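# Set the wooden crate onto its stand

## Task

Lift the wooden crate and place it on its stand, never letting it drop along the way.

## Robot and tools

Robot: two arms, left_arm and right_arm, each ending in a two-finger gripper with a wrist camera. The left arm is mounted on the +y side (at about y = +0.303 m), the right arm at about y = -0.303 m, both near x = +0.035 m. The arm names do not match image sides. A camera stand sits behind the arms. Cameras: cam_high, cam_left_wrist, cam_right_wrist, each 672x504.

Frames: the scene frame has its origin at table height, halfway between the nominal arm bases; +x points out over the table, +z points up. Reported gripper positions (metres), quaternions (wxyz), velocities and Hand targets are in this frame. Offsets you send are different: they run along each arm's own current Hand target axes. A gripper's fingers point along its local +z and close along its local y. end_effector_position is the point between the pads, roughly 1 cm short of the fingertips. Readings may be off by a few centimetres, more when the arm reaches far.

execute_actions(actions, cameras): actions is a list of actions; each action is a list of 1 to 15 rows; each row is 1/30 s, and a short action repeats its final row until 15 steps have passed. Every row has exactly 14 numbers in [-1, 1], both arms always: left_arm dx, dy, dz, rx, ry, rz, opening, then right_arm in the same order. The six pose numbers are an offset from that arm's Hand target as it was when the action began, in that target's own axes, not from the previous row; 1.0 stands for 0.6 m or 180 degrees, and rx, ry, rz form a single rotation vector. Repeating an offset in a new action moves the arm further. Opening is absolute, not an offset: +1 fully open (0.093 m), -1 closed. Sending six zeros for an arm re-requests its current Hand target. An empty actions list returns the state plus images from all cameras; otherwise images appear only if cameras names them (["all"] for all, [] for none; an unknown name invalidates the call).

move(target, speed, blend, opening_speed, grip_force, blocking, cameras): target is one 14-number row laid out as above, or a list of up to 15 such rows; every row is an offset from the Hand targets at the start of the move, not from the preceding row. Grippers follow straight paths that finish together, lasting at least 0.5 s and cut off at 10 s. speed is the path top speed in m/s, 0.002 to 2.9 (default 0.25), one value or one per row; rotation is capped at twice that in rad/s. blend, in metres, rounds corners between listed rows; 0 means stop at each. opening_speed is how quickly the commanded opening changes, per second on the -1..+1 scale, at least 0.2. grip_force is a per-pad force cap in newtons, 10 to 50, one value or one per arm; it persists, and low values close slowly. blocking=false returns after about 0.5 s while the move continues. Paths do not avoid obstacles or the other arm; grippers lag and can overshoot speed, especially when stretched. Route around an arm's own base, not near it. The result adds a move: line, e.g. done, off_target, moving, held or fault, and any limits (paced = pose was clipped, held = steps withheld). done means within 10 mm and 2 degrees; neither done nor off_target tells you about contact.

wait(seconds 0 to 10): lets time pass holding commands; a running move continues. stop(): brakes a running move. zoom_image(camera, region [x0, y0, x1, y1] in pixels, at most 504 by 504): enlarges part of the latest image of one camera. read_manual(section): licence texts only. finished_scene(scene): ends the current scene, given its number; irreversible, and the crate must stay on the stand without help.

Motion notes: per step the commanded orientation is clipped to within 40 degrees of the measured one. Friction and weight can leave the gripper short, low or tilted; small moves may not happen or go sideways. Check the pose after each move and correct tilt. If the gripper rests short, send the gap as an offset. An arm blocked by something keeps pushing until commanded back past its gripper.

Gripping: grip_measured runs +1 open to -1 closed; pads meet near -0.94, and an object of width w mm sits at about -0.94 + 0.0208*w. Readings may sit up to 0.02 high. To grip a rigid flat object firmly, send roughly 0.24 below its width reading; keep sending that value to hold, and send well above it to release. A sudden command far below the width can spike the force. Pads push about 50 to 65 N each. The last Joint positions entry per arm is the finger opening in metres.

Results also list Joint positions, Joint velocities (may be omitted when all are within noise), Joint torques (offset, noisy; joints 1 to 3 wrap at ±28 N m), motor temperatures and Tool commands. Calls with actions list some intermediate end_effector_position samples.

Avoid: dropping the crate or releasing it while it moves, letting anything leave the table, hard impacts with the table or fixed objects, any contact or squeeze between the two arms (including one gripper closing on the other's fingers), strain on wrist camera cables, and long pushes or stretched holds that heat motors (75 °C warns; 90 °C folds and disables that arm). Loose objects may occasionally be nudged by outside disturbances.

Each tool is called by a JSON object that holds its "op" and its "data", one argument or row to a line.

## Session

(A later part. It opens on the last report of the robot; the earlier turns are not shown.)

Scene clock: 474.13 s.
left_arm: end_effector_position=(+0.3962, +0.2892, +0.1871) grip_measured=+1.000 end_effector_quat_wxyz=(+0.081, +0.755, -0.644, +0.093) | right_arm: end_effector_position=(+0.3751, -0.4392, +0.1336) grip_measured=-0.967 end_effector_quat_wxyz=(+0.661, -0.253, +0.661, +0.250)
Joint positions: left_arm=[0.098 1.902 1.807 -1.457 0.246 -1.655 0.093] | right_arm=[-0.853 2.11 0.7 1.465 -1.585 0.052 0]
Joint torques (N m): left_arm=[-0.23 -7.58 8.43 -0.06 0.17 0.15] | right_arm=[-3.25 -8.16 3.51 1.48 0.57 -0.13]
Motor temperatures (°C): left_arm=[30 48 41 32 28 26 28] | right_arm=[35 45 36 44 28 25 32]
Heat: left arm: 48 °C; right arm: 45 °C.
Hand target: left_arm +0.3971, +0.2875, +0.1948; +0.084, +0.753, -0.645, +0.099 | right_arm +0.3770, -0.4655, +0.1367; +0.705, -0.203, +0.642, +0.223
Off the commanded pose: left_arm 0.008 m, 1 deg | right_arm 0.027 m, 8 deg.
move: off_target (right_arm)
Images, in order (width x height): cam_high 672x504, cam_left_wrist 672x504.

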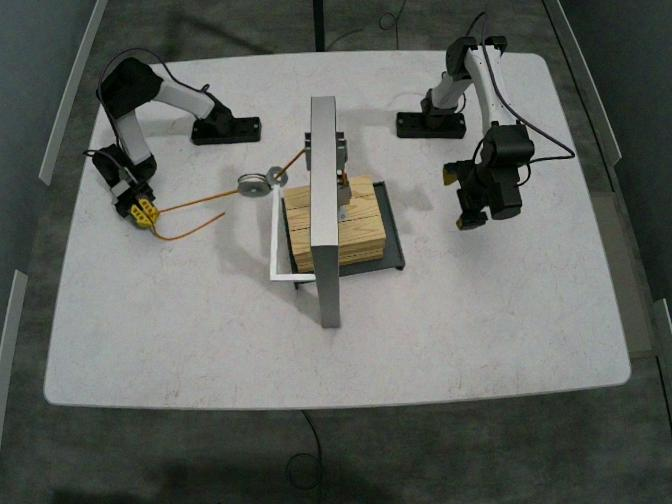

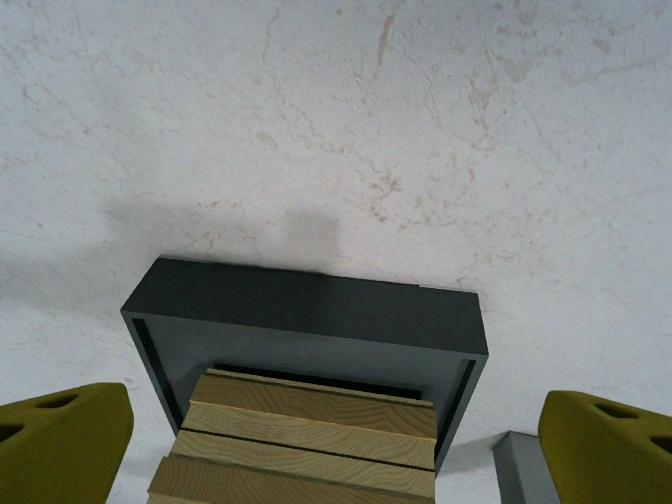

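{"op": "move", "data": {
  "target": [0, 0, 0, 0, 0, 0, 1, -0.035, 0.06, 0.047, 0, 0, 0, -1],
  "cameras": ["cam_high", "cam_left_wrist", "cam_right_wrist"],
  "speed": 0.04
}}

{"op": "zoom_image", "data": {
  "camera": "cam_left_wrist",
  "region": [110, 240, 510, 504]
}}

Scene clock: 478.90 s.
left_arm: end_effector_position=(+0.3962, +0.2892, +0.1871) grip_measured=+1.000 end_effector_quat_wxyz=(+0.081, +0.755, -0.644, +0.093) | right_arm: end_effector_position=(+0.3701, -0.4048, +0.1498) grip_measured=-0.967 end_effector_quat_wxyz=(+0.654, -0.220, +0.671, +0.273)
Joint positions: left_arm=[0.098 1.902 1.807 -1.457 0.246 -1.655 0.093] | right_arm=[-0.791 1.979 0.568 1.467 -1.508 0.135 0]
Joint torques (N m): left_arm=[-0.23 -7.57 8.43 -0.06 0.17 0.16] | right_arm=[-0.8 -7.06 3.15 2.6 0.77 0.03]
Heat: left arm: 48 °C; right arm: 45 °C.
Hand target: left_arm +0.3971, +0.2875, +0.1948; +0.084, +0.753, -0.645, +0.099 | right_arm +0.3777, -0.4211, +0.1602; +0.705, -0.203, +0.642, +0.223
Off the commanded pose: left_arm 0.008 m, 1 deg | right_arm 0.021 m, 9 deg.
move: off_target (right_arm)

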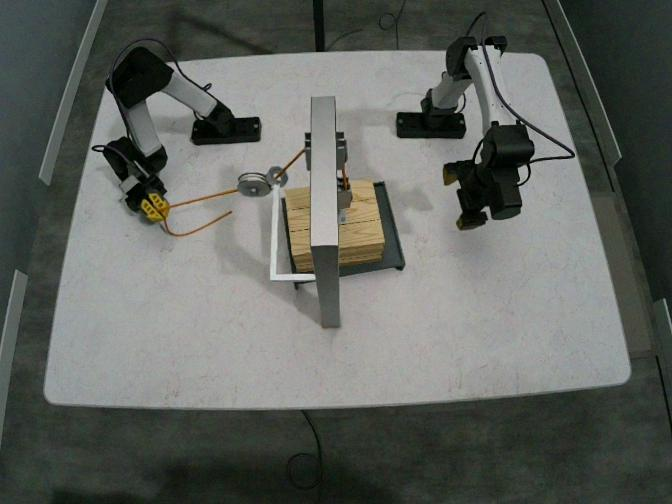

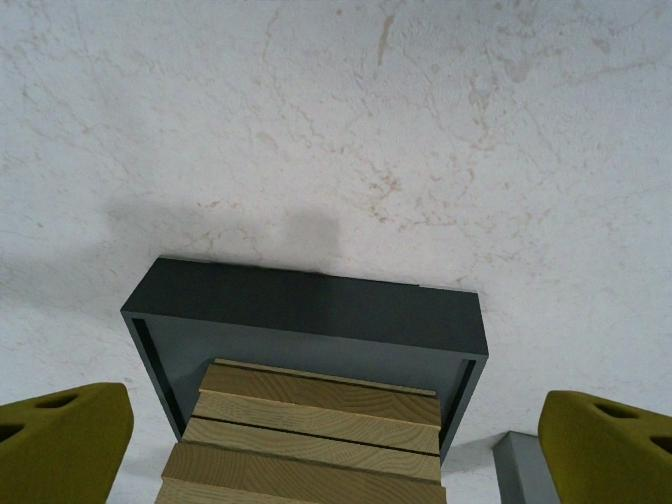

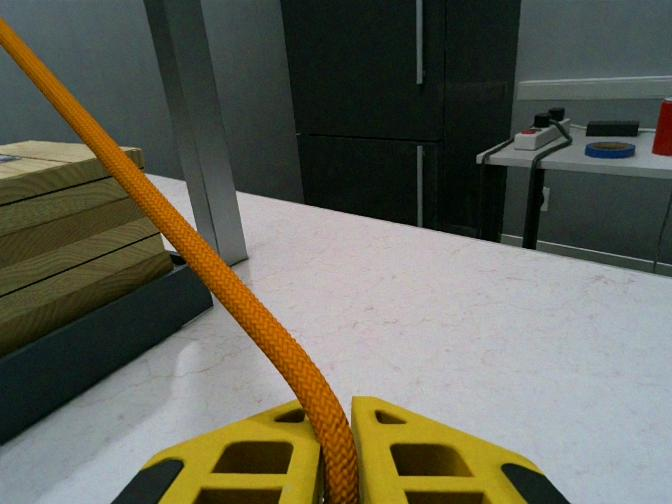

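Scaled by 1.260 from the camera's 672x504 image, which has a finer 960x720 frame.

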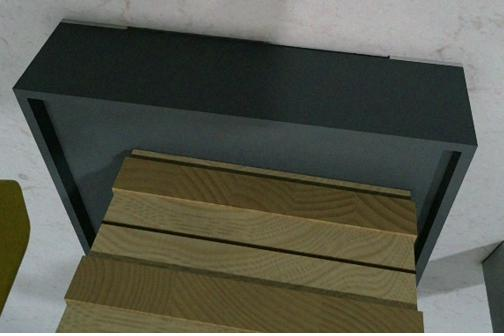

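{"op": "move", "data": {
  "target": [0, 0, 0, 0, 0, 0, 1, -0.03, 0.07, 0.05, 0, 0, 0, -1],
  "cameras": ["cam_left_wrist", "cam_right_wrist"],
  "speed": 0.05
}}

{"op": "zoom_image", "data": {
  "camera": "cam_left_wrist",
  "region": [110, 240, 510, 504]
}}

Scene clock: 482.90 s.
left_arm: end_effector_position=(+0.3962, +0.2892, +0.1871) grip_measured=+1.000 end_effector_quat_wxyz=(+0.081, +0.755, -0.644, +0.093) | right_arm: end_effector_position=(+0.3764, -0.3701, +0.1622) grip_measured=-0.967 end_effector_quat_wxyz=(+0.664, -0.179, +0.679, +0.257)
Joint positions: left_arm=[0.098 1.902 1.807 -1.457 0.246 -1.655 0.093] | right_arm=[-0.676 1.85 0.435 1.467 -1.307 0.161 0]
Joint torques (N m): left_arm=[-0.24 -7.58 8.43 -0.06 0.17 0.15] | right_arm=[0.66 -7.76 3.04 2.88 0.12 -0.03]
Heat: left arm: 47 °C; right arm: 46 °C.
Hand target: left_arm +0.3971, +0.2875, +0.1948; +0.084, +0.753, -0.645, +0.099 | right_arm +0.3766, -0.3705, +0.1809; +0.705, -0.203, +0.642, +0.223
Off the commanded pose: left_arm 0.008 m, 1 deg | right_arm 0.019 m, 8 deg.
joint sent to its limit (right arm) — joint 4 (wrist pitch), upper limit. The joint targets are off in position and orientation.
move: off_target (right_arm)
Images, in order (width x height): cam_left_wrist 672x504, cam_right_wrist 672x504.

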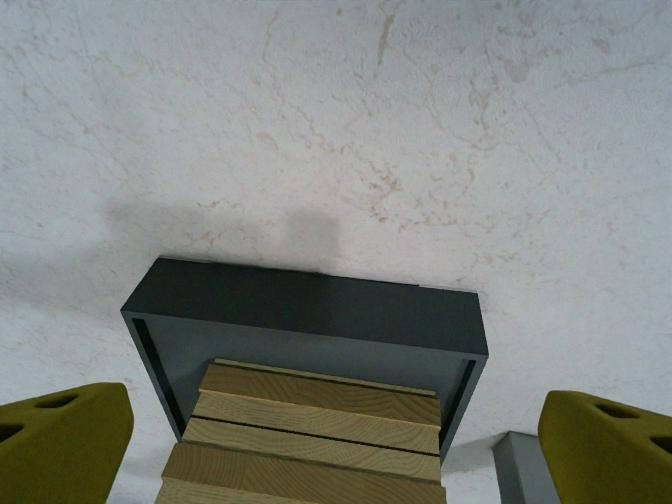

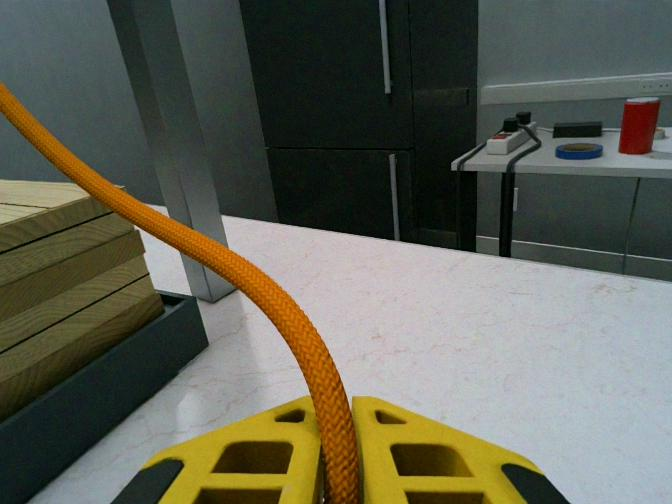

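Scaled by 1.260 from the camera's 672x504 image, which has a finer 960x720 frame.

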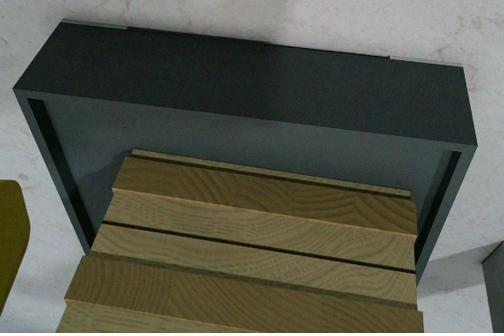

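{"op": "move", "data": {
  "target": [
    [0, 0, 0, 0, 0, 0, 1, 0.155, 0.082, 0.043, 0, 0, 0, -1],
    [0, 0, 0, 0, 0, 0, 1, 0.155, 0.082, 0.043, 0, 0, 0, 1],
    [0, 0, 0, 0, 0, 0, 1, 0.122, 0.082, -0.11, 0, 0, 0, 1]
  ],
  "cameras": ["all"],
  "speed": 0.15,
  "opening_speed": 1.5
}}

Scene clock: 493.67 s.
left_arm: end_effector_position=(+0.3962, +0.2892, +0.1871) grip_measured=+1.000 end_effector_quat_wxyz=(+0.081, +0.755, -0.644, +0.093) | right_arm: end_effector_position=(+0.3000, -0.3616, +0.0883) grip_measured=+1.000 end_effector_quat_wxyz=(+0.648, -0.173, +0.692, +0.267)
Joint positions: left_arm=[0.098 1.902 1.807 -1.457 0.246 -1.655 0.093] | right_arm=[-0.881 2.047 0.215 1.469 -1.519 -0.217 0.093]
Joint torques (N m): left_arm=[-0.23 -7.58 8.43 -0.05 0.17 0.15] | right_arm=[-0.32 -6.93 1.07 2.69 -0.49 -0.36]
Motor temperatures (°C): left_arm=[30 46 42 31 28 26 27] | right_arm=[34 41 36 50 28 25 32]
Heat: left arm: 46 °C; right arm: 50 °C.
Hand target: left_arm +0.3971, +0.2875, +0.1948; +0.084, +0.753, -0.645, +0.099 | right_arm +0.3001, -0.3641, +0.1019; +0.705, -0.203, +0.642, +0.223
Off the commanded pose: left_arm 0.008 m, 1 deg | right_arm 0.014 m, 11 deg.
move: off_target (right_arm); target 2's new opening was sent with right_arm's hand 0.013 m and 14 deg from that target

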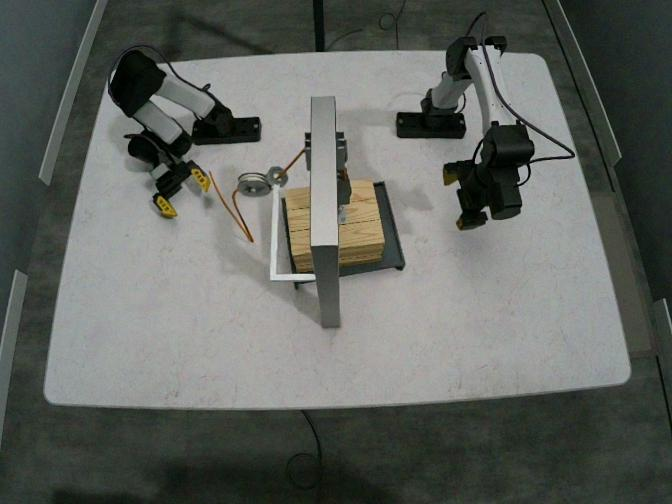

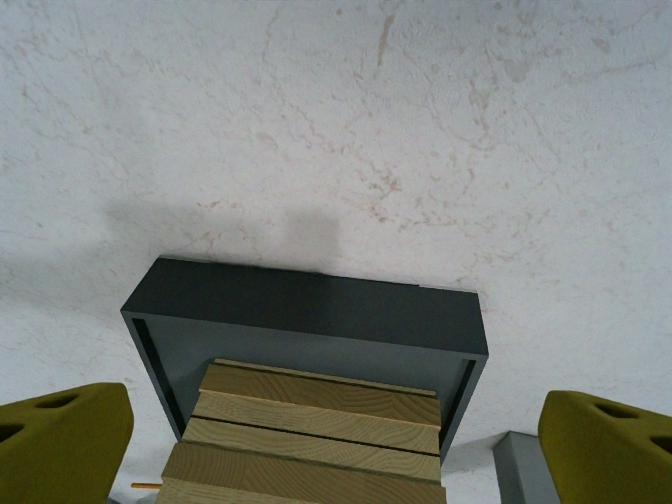

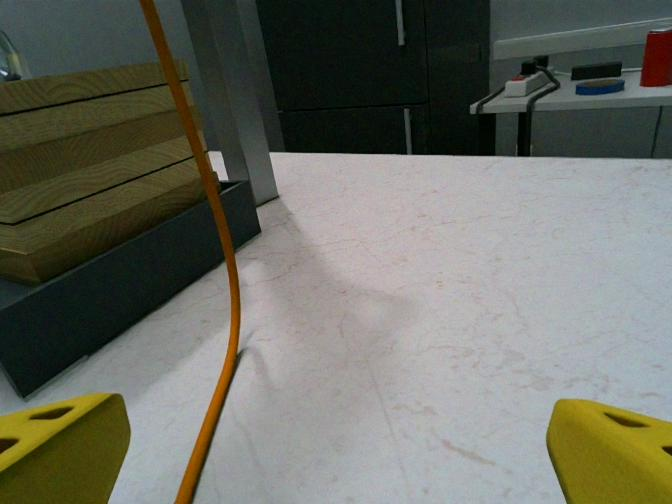

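{"op": "finished_scene", "data": {
  "scene": 1
}}

The scene is finished: the task was done.


## Next scene

The same job, from a new start.

{"op": "execute_actions", "data": {
  "actions": []
}}

{"op": "zoom_image", "data": {
  "camera": "cam_high",
  "region": [180, 80, 520, 340]
}}

Scene clock: 0.00 s.
left_arm: end_effector_position=(+0.4217, +0.3170, +0.1073) grip_measured=+1.000 end_effector_quat_wxyz=(+0.563, -0.034, +0.825, +0.025) | right_arm: end_effector_position=(+0.4060, -0.3217, +0.0962) grip_measured=+1.000 end_effector_quat_wxyz=(+0.551, +0.040, +0.830, -0.078)
Joint positions: left_arm=[0.024 1.561 0.362 0.825 -0.079 -0.028 0.093] | right_arm=[0.052 1.534 0.311 0.824 0.216 -0.002 0.093]
Joint velocities: within noise
Joint torques (N m): no reading
Motor temperatures (°C): left_arm=[29 30 33 29 28 26 27] | right_arm=[30 29 30 32 27 25 29]
Heat: left arm: 33 °C; right arm: 32 °C.
Hand target: left_arm +0.4285, +0.3163, +0.1229; +0.583, -0.036, +0.811, +0.021 | right_arm +0.4110, -0.3208, +0.1061; +0.564, +0.042, +0.822, -0.073
Tool commands: left_gripper/opening=+1.0 right_gripper/opening=+1.0

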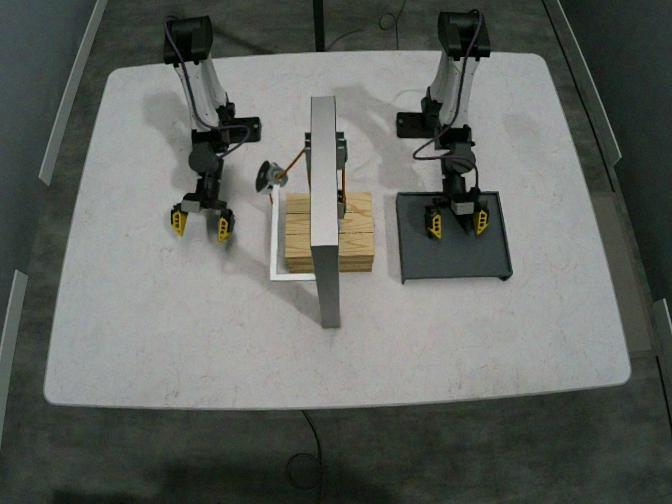

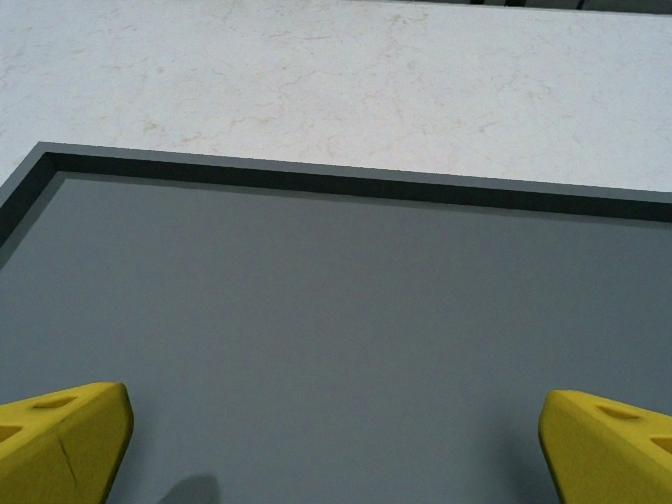

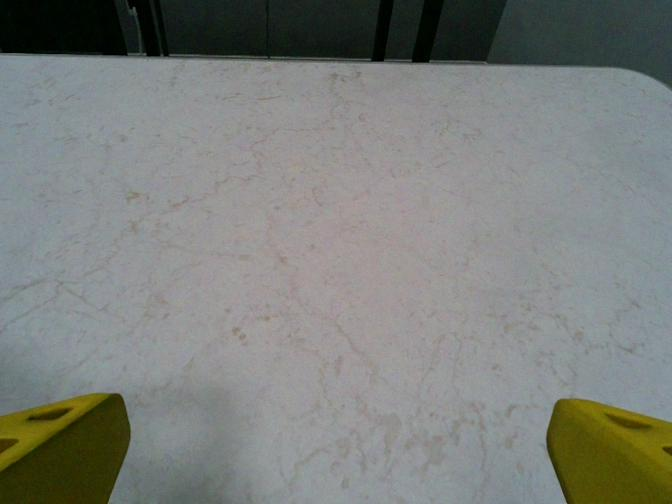

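Scaled by 1.482 from the camera's 672x504 image, which has a finer 960x720 frame.

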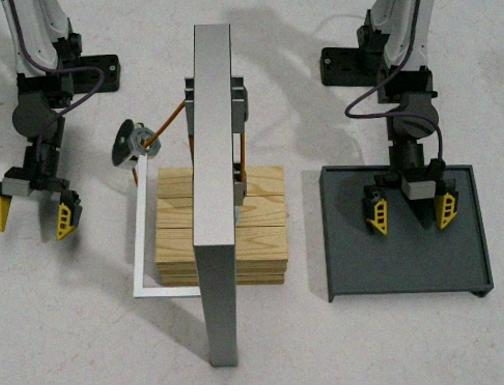

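{"op": "move", "data": {
  "target": [
    [-0.1635, 0.165, -0.04, -0.0975, 0.152, -0.18, 1, -0.025, 0.08, -0.16, -0.12, -0.06, -0.011, 1],
    [-0.054, 0.3645, -0.0047, -0.2437, 0.3792, -0.4496, 1, -0.0353, 0.1465, -0.308, -0.2445, -0.146, -0.0224, 1]
  ],
  "cameras": ["all"],
  "speed": 0.3,
  "blend": 0.05
}}

Scene clock: 20.70 s.
left_arm: end_effector_position=(+0.4171, +0.5354, +0.1440) grip_measured=+1.000 end_effector_quat_wxyz=(+0.016, +0.702, -0.705, +0.100) | right_arm: end_effector_position=(+0.2654, -0.2034, +0.1929) grip_measured=+1.000 end_effector_quat_wxyz=(+0.672, -0.218, +0.679, +0.199)
Joint positions: left_arm=[0.644 2.318 2.281 -1.534 0.203 -0.945 0.093] | right_arm=[0.053 0.267 -0.002 0.249 -0.551 -0.034 0.093]
Joint torques (N m): left_arm=[-0.49 -10.7 8.76 -0.09 0.15 0.02] | right_arm=[-0.35 1.06 6 2.21 -0.28 -0.29]
Motor temperatures (°C): left_arm=[29 33 36 32 28 26 27] | right_arm=[30 30 32 37 27 25 29]
Heat: left arm: 36 °C; right arm: 37 °C.
Hand target: left_arm +0.4181, +0.5351, +0.1531; +0.090, +0.700, -0.703, +0.092 | right_arm +0.2619, -0.2029, +0.1847; +0.703, -0.216, +0.644, +0.210
Off the commanded pose: left_arm 0.009 m, 9 deg | right_arm 0.009 m, 6 deg.
joint sent to its limit (left arm) — joint 4 (wrist pitch), lower limit. The joint targets are off in position and orientation.
joint sent to its limit (right arm) — joint 3 (elbow), lower limit, where the elbow is as bent as it goes. The joint targets are off in orientation, not in position.
move: off_target (left_arm, right_arm)

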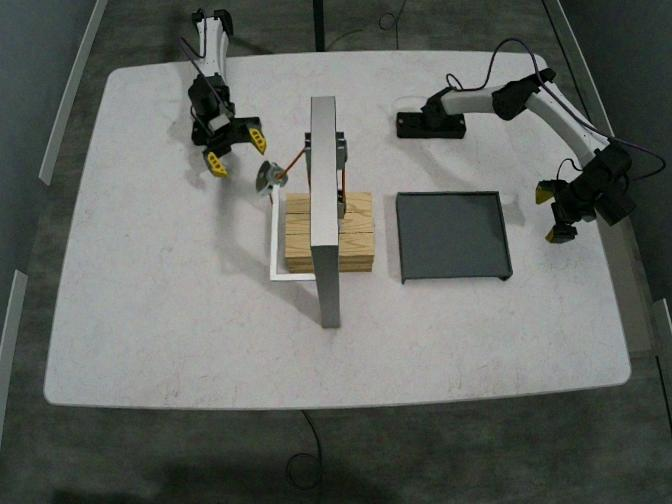

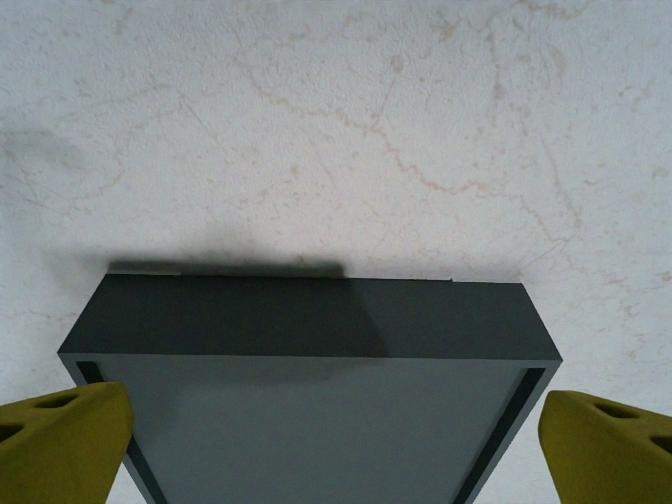

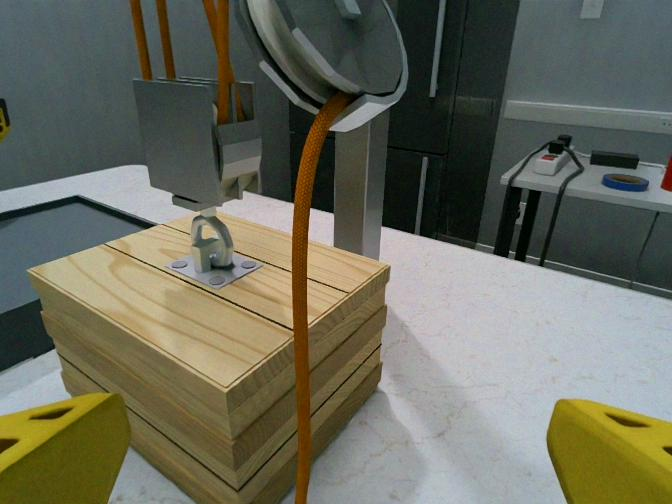

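{"op": "move", "data": {
  "target": [-0.0125, 0, 0.1743, 0, 0, 0, 1, -0.0163, 0.0037, 0.178, 0, 0, 0, 1],
  "cameras": ["cam_left_wrist", "cam_right_wrist"],
  "speed": 0.13
}}

Scene clock: 28.07 s.
left_arm: end_effector_position=(+0.4143, +0.5186, +0.0485) grip_measured=+1.000 end_effector_quat_wxyz=(+0.093, +0.697, -0.706, +0.086) | right_arm: end_effector_position=(+0.3401, -0.1405, +0.1781) grip_measured=+1.000 end_effector_quat_wxyz=(+0.671, -0.230, +0.673, +0.210)
Joint positions: left_arm=[0.617 2.436 2.097 -1.385 0.203 -0.95 0.093] | right_arm=[0.36 1.393 0.139 1.243 -0.278 -0.029 0.093]
Joint torques (N m): left_arm=[-0.75 -11.69 5.33 0.01 0.13 0.01] | right_arm=[0.8 -2.41 6.49 3.27 0.11 0.02]
Heat: left arm: 37 °C; right arm: 39 °C.
Hand target: left_arm +0.4182, +0.5157, +0.0500; +0.090, +0.700, -0.703, +0.092 | right_arm +0.3468, -0.1399, +0.2027; +0.703, -0.216, +0.644, +0.210
Off the commanded pose: left_arm 0.005 m, 1 deg | right_arm 0.025 m, 5 deg.
move: off_target (right_arm)
Images, in order (width x height): cam_left_wrist 672x504, cam_right_wrist 672x504.

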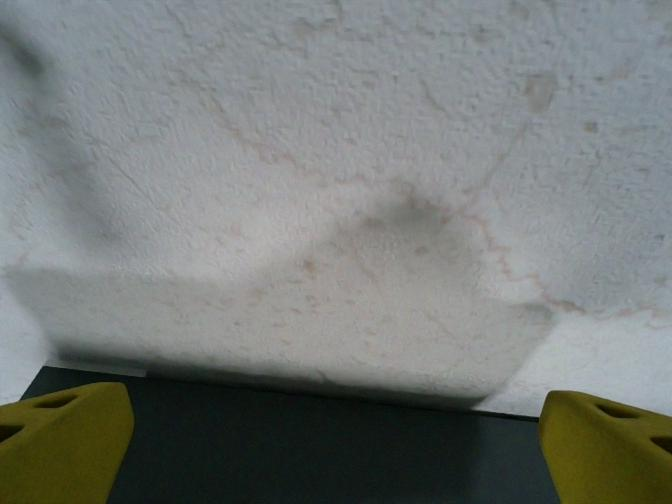

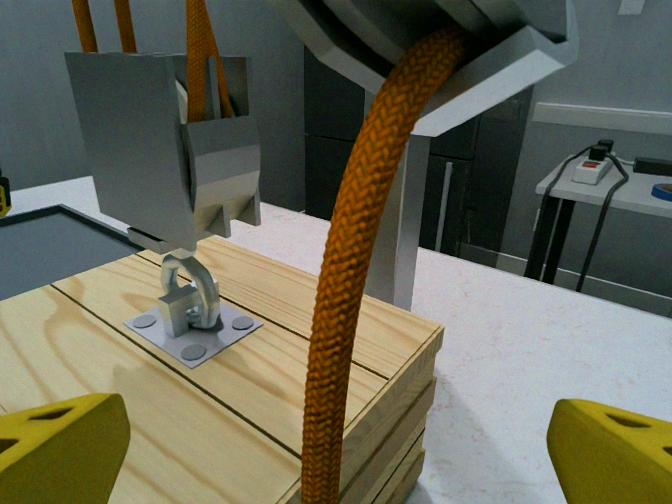

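{"op": "move", "data": {
  "target": [
    [0, 0, 0, 0, 0, 0, 1, 0, 0, 0, 0, 0, 0, -1],
    [0.03, 0, 0.005, 0, 0, 0, 1, 0.1163, -0.1345, -0.1308, 0, 0, 0, -1],
    [0.073, 0, 0.0116, 0, 0, 0, 1, 0.1885, -0.38, -0.2762, 0, 0, 0, -1],
    [0.122, 0, 0.0193, 0, 0, 0, 1, 0.2463, -0.6688, -0.4322, 0, 0, 0, -1]
  ],
  "cameras": ["all"],
  "speed": 0.12,
  "blend": [0, 0.03, 0.03, 0],
  "opening_speed": 1.5
}}

Scene clock: 45.90 s.
left_arm: end_effector_position=(+0.4119, +0.4618, +0.0344) grip_measured=+1.000 end_effector_quat_wxyz=(+0.093, +0.700, -0.704, +0.068) | right_arm: end_effector_position=(+0.4157, -0.5158, +0.0787) grip_measured=-0.967 end_effector_quat_wxyz=(+0.685, -0.297, +0.642, +0.174)
Joint positions: left_arm=[0.497 2.305 1.815 -1.218 0.186 -1.079 0.093] | right_arm=[-0.901 2.462 1.087 1.467 -1.588 -0.092 0]
Joint torques (N m): left_arm=[-2.4 -15.61 4.45 -0.24 0.46 -0.13] | right_arm=[-15.49 -2.39 9.33 0.66 -0.07 0.41]
Motor temperatures (°C): left_arm=[29 44 36 30 28 26 27] | right_arm=[34 30 35 43 27 25 29]
Heat: left arm: 44 °C; right arm: 43 °C.
Hand target: left_arm +0.4180, +0.4420, +0.0575; +0.090, +0.700, -0.703, +0.092 | right_arm +0.3780, -0.6146, +0.0484; +0.703, -0.216, +0.644, +0.210
Off the commanded pose: left_arm 0.031 m, 3 deg | right_arm 0.110 m, 10 deg.
joint sent to its limit (right arm) — joint 5 (wrist yaw), lower limit. The joint targets are off in position and orientation.
move: off_target (left_arm, right_arm)

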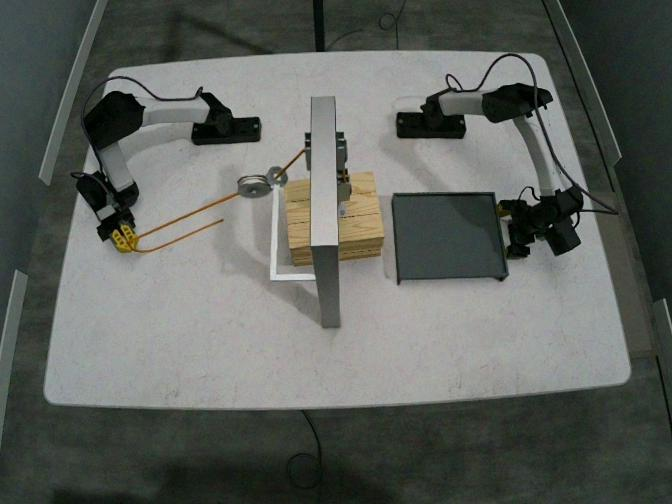

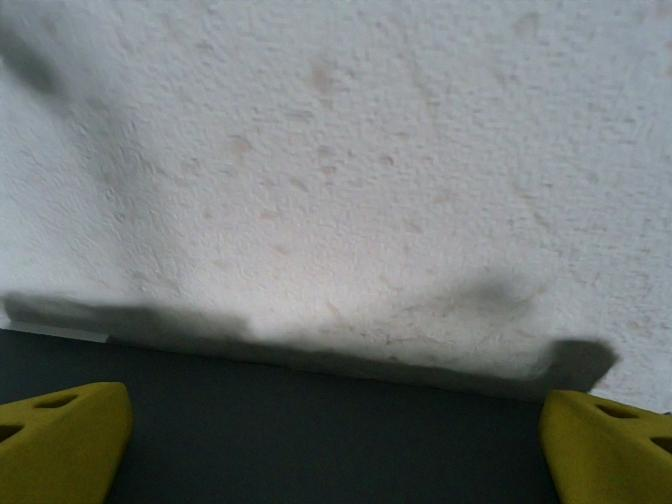

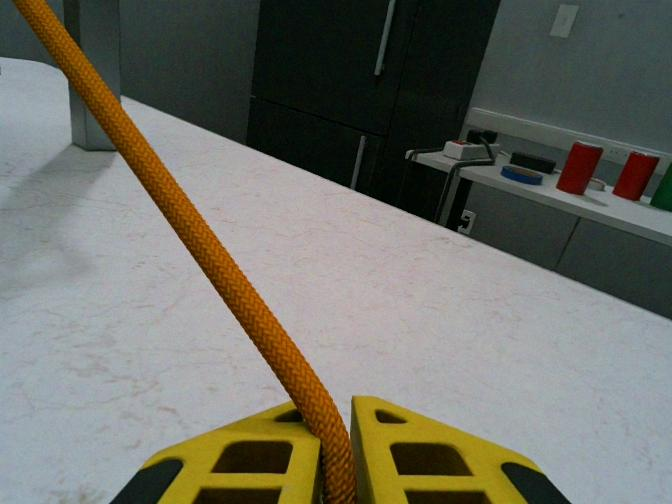

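{"op": "zoom_image", "data": {
  "camera": "cam_high",
  "region": [250, 150, 450, 300]
}}

Scaled by 2.520 from the camera's 672x504 image, which has a finer 960x720 frame.

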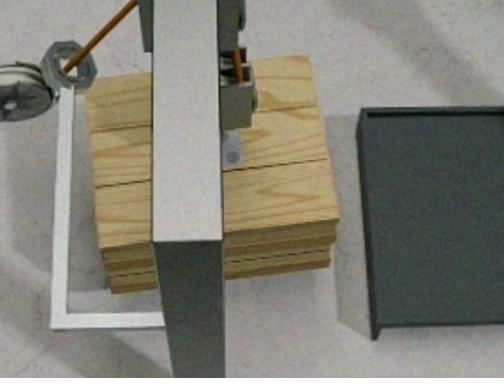

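{"op": "move", "data": {
  "target": [0.3105, 0, 0.0755, 0, 0, 0, 1, -0.0325, 0.0562, 0.0368, 0, 0, 0, -1],
  "cameras": ["cam_high", "cam_left_wrist"],
  "speed": 0.07
}}

{"op": "zoom_image", "data": {
  "camera": "cam_high",
  "region": [250, 150, 450, 300]
}}

Scene clock: 70.00 s.
left_arm: end_effector_position=(+0.4155, +0.2706, +0.0385) grip_measured=+1.000 end_effector_quat_wxyz=(+0.082, +0.702, -0.705, +0.053) | right_arm: end_effector_position=(+0.4089, -0.5120, +0.0789) grip_measured=-0.967 end_effector_quat_wxyz=(+0.681, -0.277, +0.651, +0.190)
Joint positions: left_arm=[0.021 2.106 1.511 -1.017 0.191 -1.565 0.093] | right_arm=[-0.909 2.443 1.044 1.469 -1.588 -0.06 0]
Joint torques (N m): left_arm=[-1.84 -14.27 4.85 0.08 0.64 -0.1] | right_arm=[-11.47 -7.38 4.44 1.07 -0.09 0.22]
Motor temperatures (°C): left_arm=[30 50 36 29 28 26 27] | right_arm=[47 31 39 37 27 25 30]
Heat: left arm: 50 °C; right arm: 47 °C.
Hand target: left_arm +0.4173, +0.2503, +0.0612; +0.090, +0.700, -0.703, +0.092 | right_arm +0.3750, -0.5746, +0.0684; +0.703, -0.216, +0.644, +0.210
Off the commanded pose: left_arm 0.030 m, 5 deg | right_arm 0.072 m, 8 deg.
joint sent to its limit (right arm) — joint 5 (wrist yaw), lower limit. The joint targets are off in position and orientation.
move: off_target (left_arm, right_arm)
Images, in order (width x height): cam_high 672x504, cam_left_wrist 672x504.

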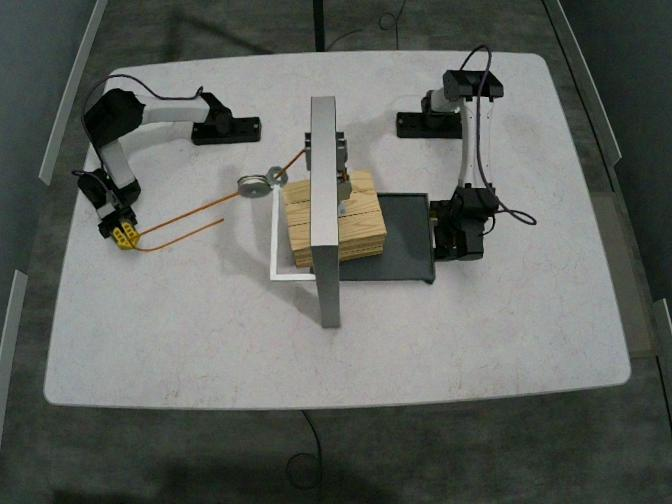

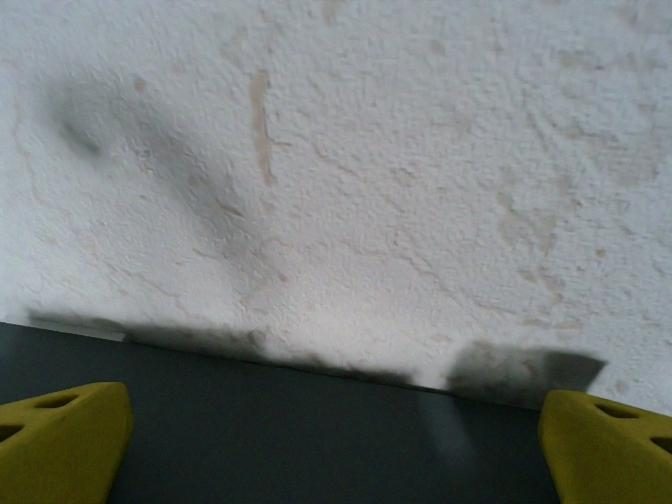

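Scaled by 2.520 from the camera's 672x504 image, which has a finer 960x720 frame.

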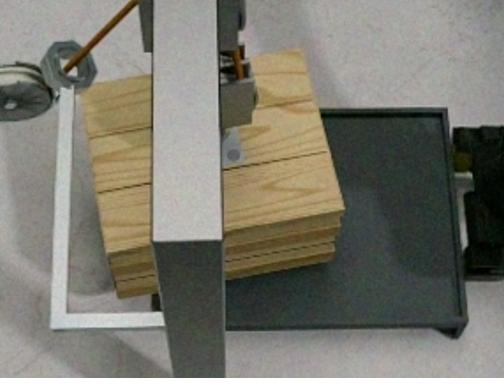

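{"op": "move", "data": {
  "target": [0.1566, 0.0458, 0.0424, 0.01, 0, -0.0376, 1, -0.0217, 0.0375, 0.0245, 0, 0, 0, -1],
  "cameras": ["cam_high"],
  "speed": 0.06
}}

{"op": "zoom_image", "data": {
  "camera": "cam_high",
  "region": [250, 150, 450, 300]
}}

Scene clock: 85.00 s.
left_arm: end_effector_position=(+0.3863, +0.1714, +0.0407) grip_measured=+1.000 end_effector_quat_wxyz=(+0.078, +0.744, -0.661, +0.058) | right_arm: end_effector_position=(+0.3932, -0.5108, +0.0819) grip_measured=-0.967 end_effector_quat_wxyz=(+0.679, -0.252, +0.661, +0.195)
Joint positions: left_arm=[-0.25 2.012 1.377 -0.899 0.191 -1.965 0.093] | right_arm=[-0.939 2.398 0.966 1.467 -1.588 -0.049 0]
Joint torques (N m): left_arm=[-1.85 -13.14 4.96 0.39 0.44 -0.14] | right_arm=[-6.93 -9.31 3.78 1.23 -0.11 0.1]
Motor temperatures (°C): left_arm=[30 56 36 29 28 26 27] | right_arm=[47 33 36 37 27 25 31]
Heat: left arm: 56 °C; right arm: 47 °C.
Hand target: left_arm +0.3894, +0.1531, +0.0605; +0.085, +0.741, -0.659, +0.097 | right_arm +0.3730, -0.5480, +0.0818; +0.703, -0.216, +0.644, +0.210
Off the commanded pose: left_arm 0.027 m, 5 deg | right_arm 0.042 m, 6 deg.
joint sent to its limit (right arm) — joint 5 (wrist yaw), lower limit. The joint targets are off in position and orientation.
move: off_target (left_arm, right_arm)
Images, in order (width x height): cam_high 672x504.

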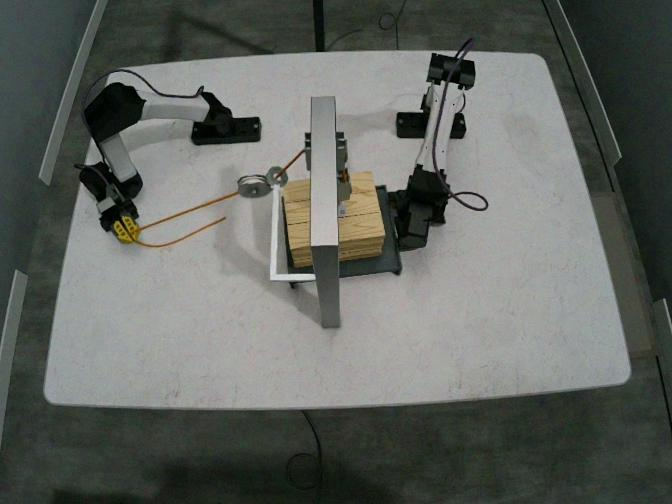

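Scaled by 2.520 from the camera's 672x504 image, which has a finer 960x720 frame.

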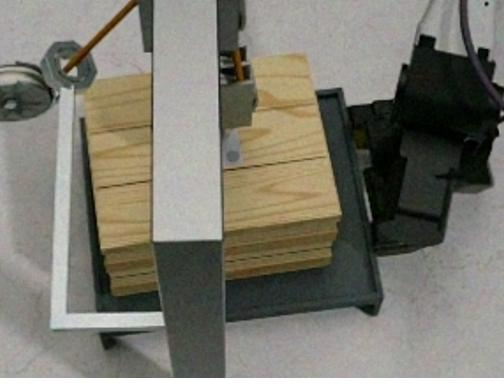

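{"op": "move", "data": {
  "target": [
    [-0.0945, -0.0248, -0.025, 0, 0, 0, 1, 0, 0, 0, 0, 0, 0, -1],
    [-0.1525, -0.0425, -0.2767, 0, 0, 0, 1, 0, 0, 0, 0, 0, 0, -1]
  ],
  "cameras": ["cam_high", "cam_left_wrist"],
  "speed": 0.15,
  "blend": 0.02
}}

{"op": "zoom_image", "data": {
  "camera": "cam_left_wrist",
  "region": [110, 240, 510, 504]
}}

{"op": "zoom_image", "data": {
  "camera": "cam_high",
  "region": [250, 150, 450, 300]
}}

Scene clock: 93.83 s.
left_arm: end_effector_position=(+0.3988, +0.2883, +0.1860) grip_measured=+1.000 end_effector_quat_wxyz=(+0.086, +0.743, -0.657, +0.088) | right_arm: end_effector_position=(+0.3932, -0.5108, +0.0819) grip_measured=-0.967 end_effector_quat_wxyz=(+0.679, -0.252, +0.661, +0.195)
Joint positions: left_arm=[0.095 1.931 1.842 -1.482 0.246 -1.622 0.093] | right_arm=[-0.939 2.398 0.966 1.467 -1.588 -0.049 0]
Joint torques (N m): left_arm=[-0.24 -8.95 8.42 -0.09 0.15 0.15] | right_arm=[-7.05 -9.18 3.71 1.22 -0.11 0.15]
Heat: left arm: 54 °C; right arm: 44 °C.
Hand target: left_arm +0.3990, +0.2860, +0.1977; +0.085, +0.741, -0.659, +0.097 | right_arm +0.3730, -0.5480, +0.0818; +0.703, -0.216, +0.644, +0.210
Off the commanded pose: left_arm 0.012 m, 1 deg | right_arm 0.042 m, 6 deg.
joint sent to its limit (right arm) — joint 5 (wrist yaw), lower limit. The joint targets are off in position and orientation.
move: off_target (left_arm, right_arm)
Images, in order (width x height): cam_high 672x504, cam_left_wrist 672x504.

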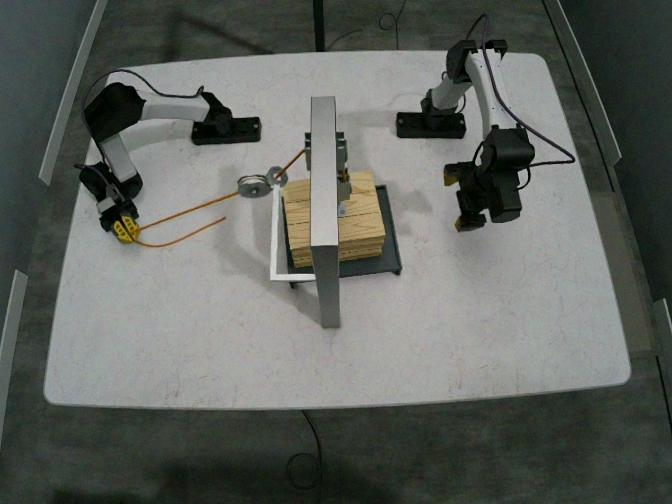

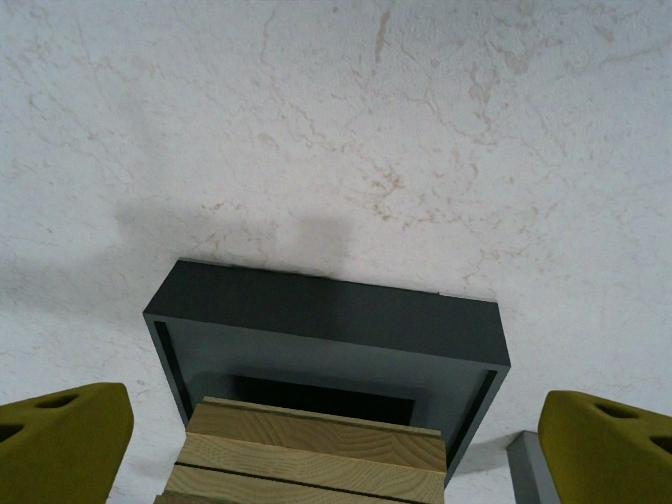

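Scaled by 1.260 from the camera's 672x504 image, which has a finer 960x720 frame.

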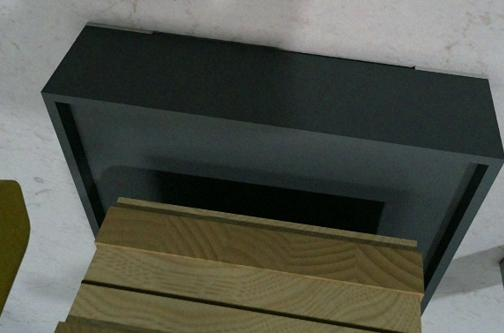

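Scaled by 2.520 from the camera's 672x504 image, which has a finer 960x720 frame.

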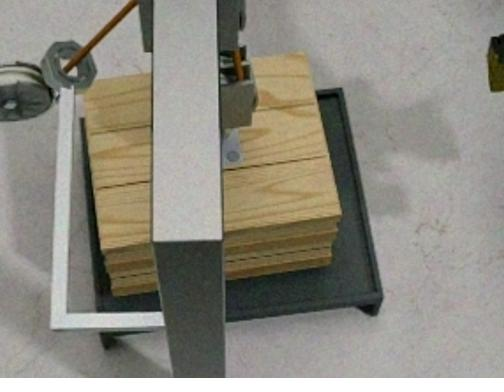

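{"op": "move", "data": {
  "target": [0, 0, 0, 0, 0, 0, 1, -0.1042, 0.1512, 0.1148, 0, 0, 0, -1],
  "cameras": ["all"],
  "speed": 0.045
}}

{"op": "zoom_image", "data": {
  "camera": "cam_left_wrist",
  "region": [110, 240, 510, 504]
}}

Scene clock: 103.73 s.
left_arm: end_effector_position=(+0.3984, +0.2883, +0.1860) grip_measured=+1.000 end_effector_quat_wxyz=(+0.086, +0.744, -0.657, +0.087) | right_arm: end_effector_position=(+0.3625, -0.4105, +0.1426) grip_measured=-0.967 end_effector_quat_wxyz=(+0.663, -0.276, +0.651, +0.246)
Joint positions: left_arm=[0.095 1.931 1.842 -1.483 0.246 -1.622 0.093] | right_arm=[-0.823 2.018 0.593 1.467 -1.583 -0.003 0]
Joint torques (N m): left_arm=[-0.27 -8.95 8.42 -0.09 0.15 0.15] | right_arm=[-2.03 -7.54 3.12 1.46 0.95 0.02]
Motor temperatures (°C): left_arm=[29 52 37 29 28 26 27] | right_arm=[42 35 35 37 27 25 31]
Heat: left arm: 52 °C; right arm: 42 °C.
Hand target: left_arm +0.3990, +0.2860, +0.1977; +0.085, +0.741, -0.659, +0.097 | right_arm +0.3719, -0.4353, +0.1465; +0.703, -0.216, +0.644, +0.210
Off the commanded pose: left_arm 0.012 m, 1 deg | right_arm 0.027 m, 9 deg.
move: off_target (left_arm, right_arm)

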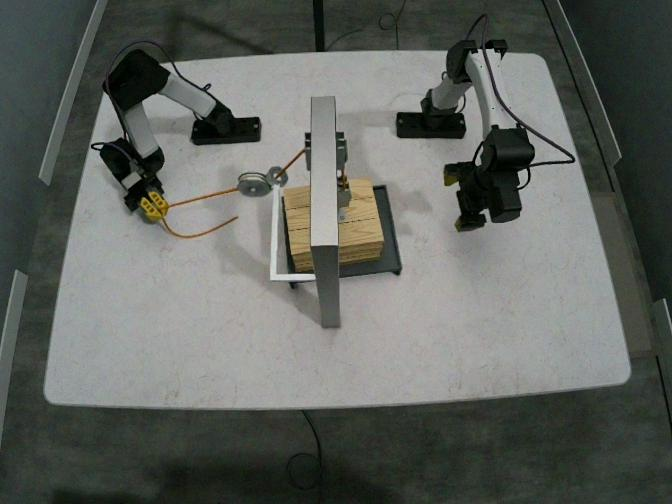

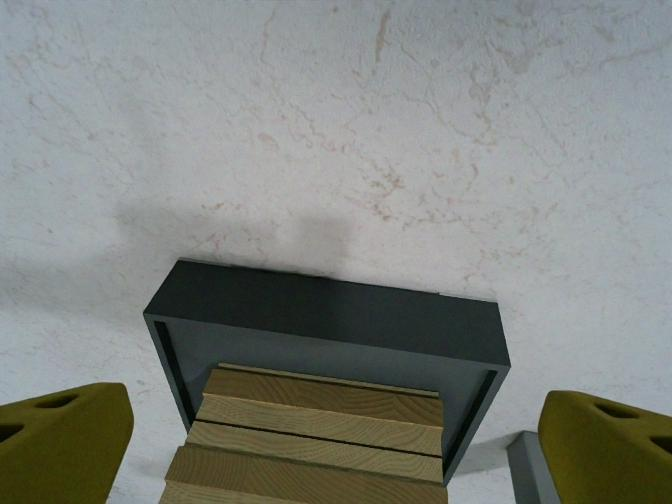

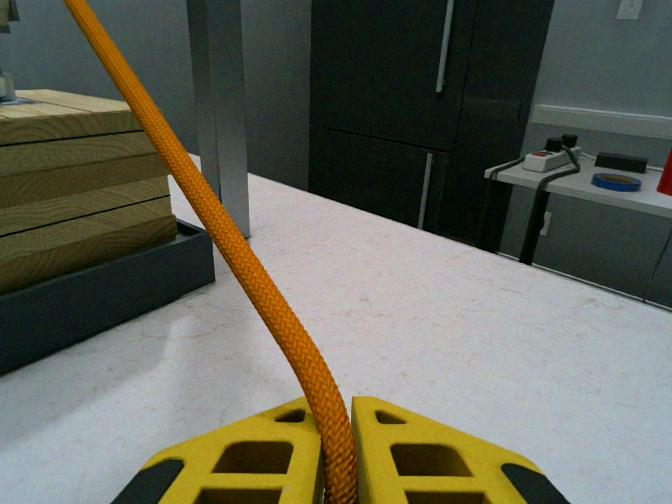

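Scaled by 1.260 from the camera's 672x504 image, which has a finer 960x720 frame.

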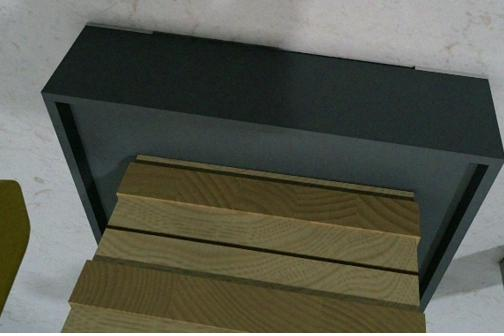

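{"op": "move", "data": {
  "target": [
    [0, 0, 0, 0, 0, 0, 1, -0.0308, 0.0837, 0.0702, 0, 0, 0, -1],
    [0, 0, 0, 0, 0, 0, 1, 0.0953, 0.1697, 0.1182, 0, 0, 0, -1],
    [0, 0, 0, 0, 0, 0, 1, 0.0953, 0.1697, 0.1182, 0, 0, 0, 1],
    [0, 0, 0, 0, 0, 0, 1, 0.062, 0.1697, -0.0352, 0, 0, 0, 1]
  ],
  "cameras": ["all"],
  "speed": [0.06, 0.12, 0.12, 0.15],
  "blend": [0.02, 0, 0, 0],
  "opening_speed": 1.5
}}

Scene clock: 115.80 s.
left_arm: end_effector_position=(+0.3984, +0.2883, +0.1860) grip_measured=+1.000 end_effector_quat_wxyz=(+0.086, +0.744, -0.657, +0.087) | right_arm: end_effector_position=(+0.2996, -0.3617, +0.0912) grip_measured=+1.000 end_effector_quat_wxyz=(+0.653, -0.185, +0.689, +0.253)
Joint positions: left_arm=[0.095 1.931 1.842 -1.483 0.246 -1.622 0.093] | right_arm=[-0.883 2.028 0.209 1.469 -1.516 -0.243 0.093]
Joint torques (N m): left_arm=[-0.28 -8.95 8.42 -0.09 0.15 0.15] | right_arm=[-0.34 -6.8 1.18 2.69 -0.46 -0.36]
Heat: left arm: 51 °C; right arm: 41 °C.
Hand target: left_arm +0.3990, +0.2860, +0.1977; +0.085, +0.741, -0.659, +0.097 | right_arm +0.2993, -0.3635, +0.1045; +0.703, -0.216, +0.644, +0.210
Off the commanded pose: left_arm 0.012 m, 1 deg | right_arm 0.013 m, 10 deg.
move: off_target (left_arm, right_arm); target 3's new opening was sent with right_arm's hand 0.012 m and 13 deg from that target

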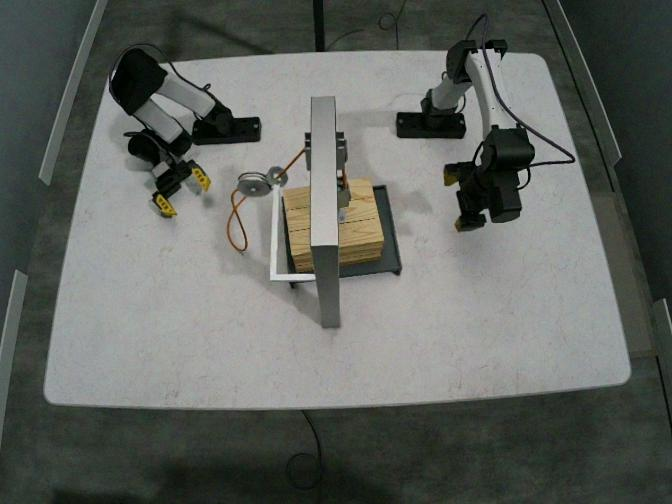

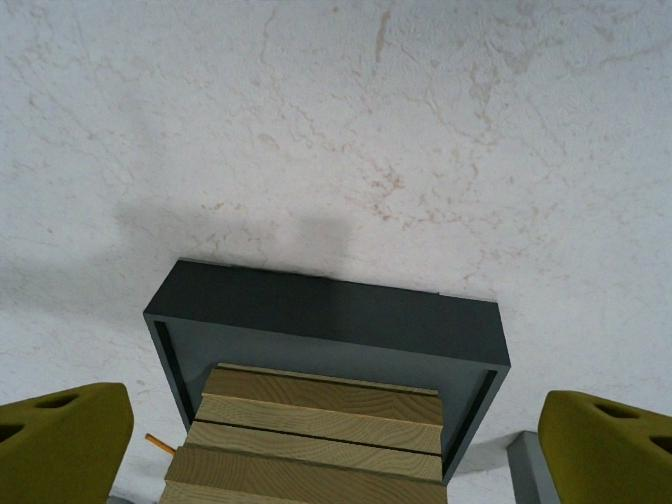

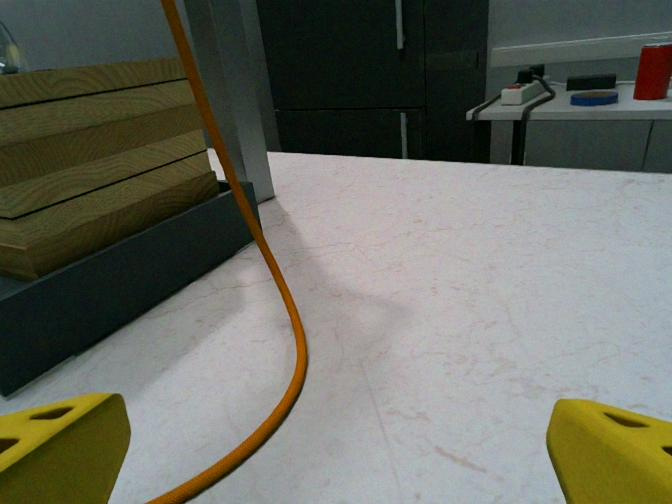

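{"op": "finished_scene", "data": {
  "scene": 2
}}

The scene is finished: the task was done.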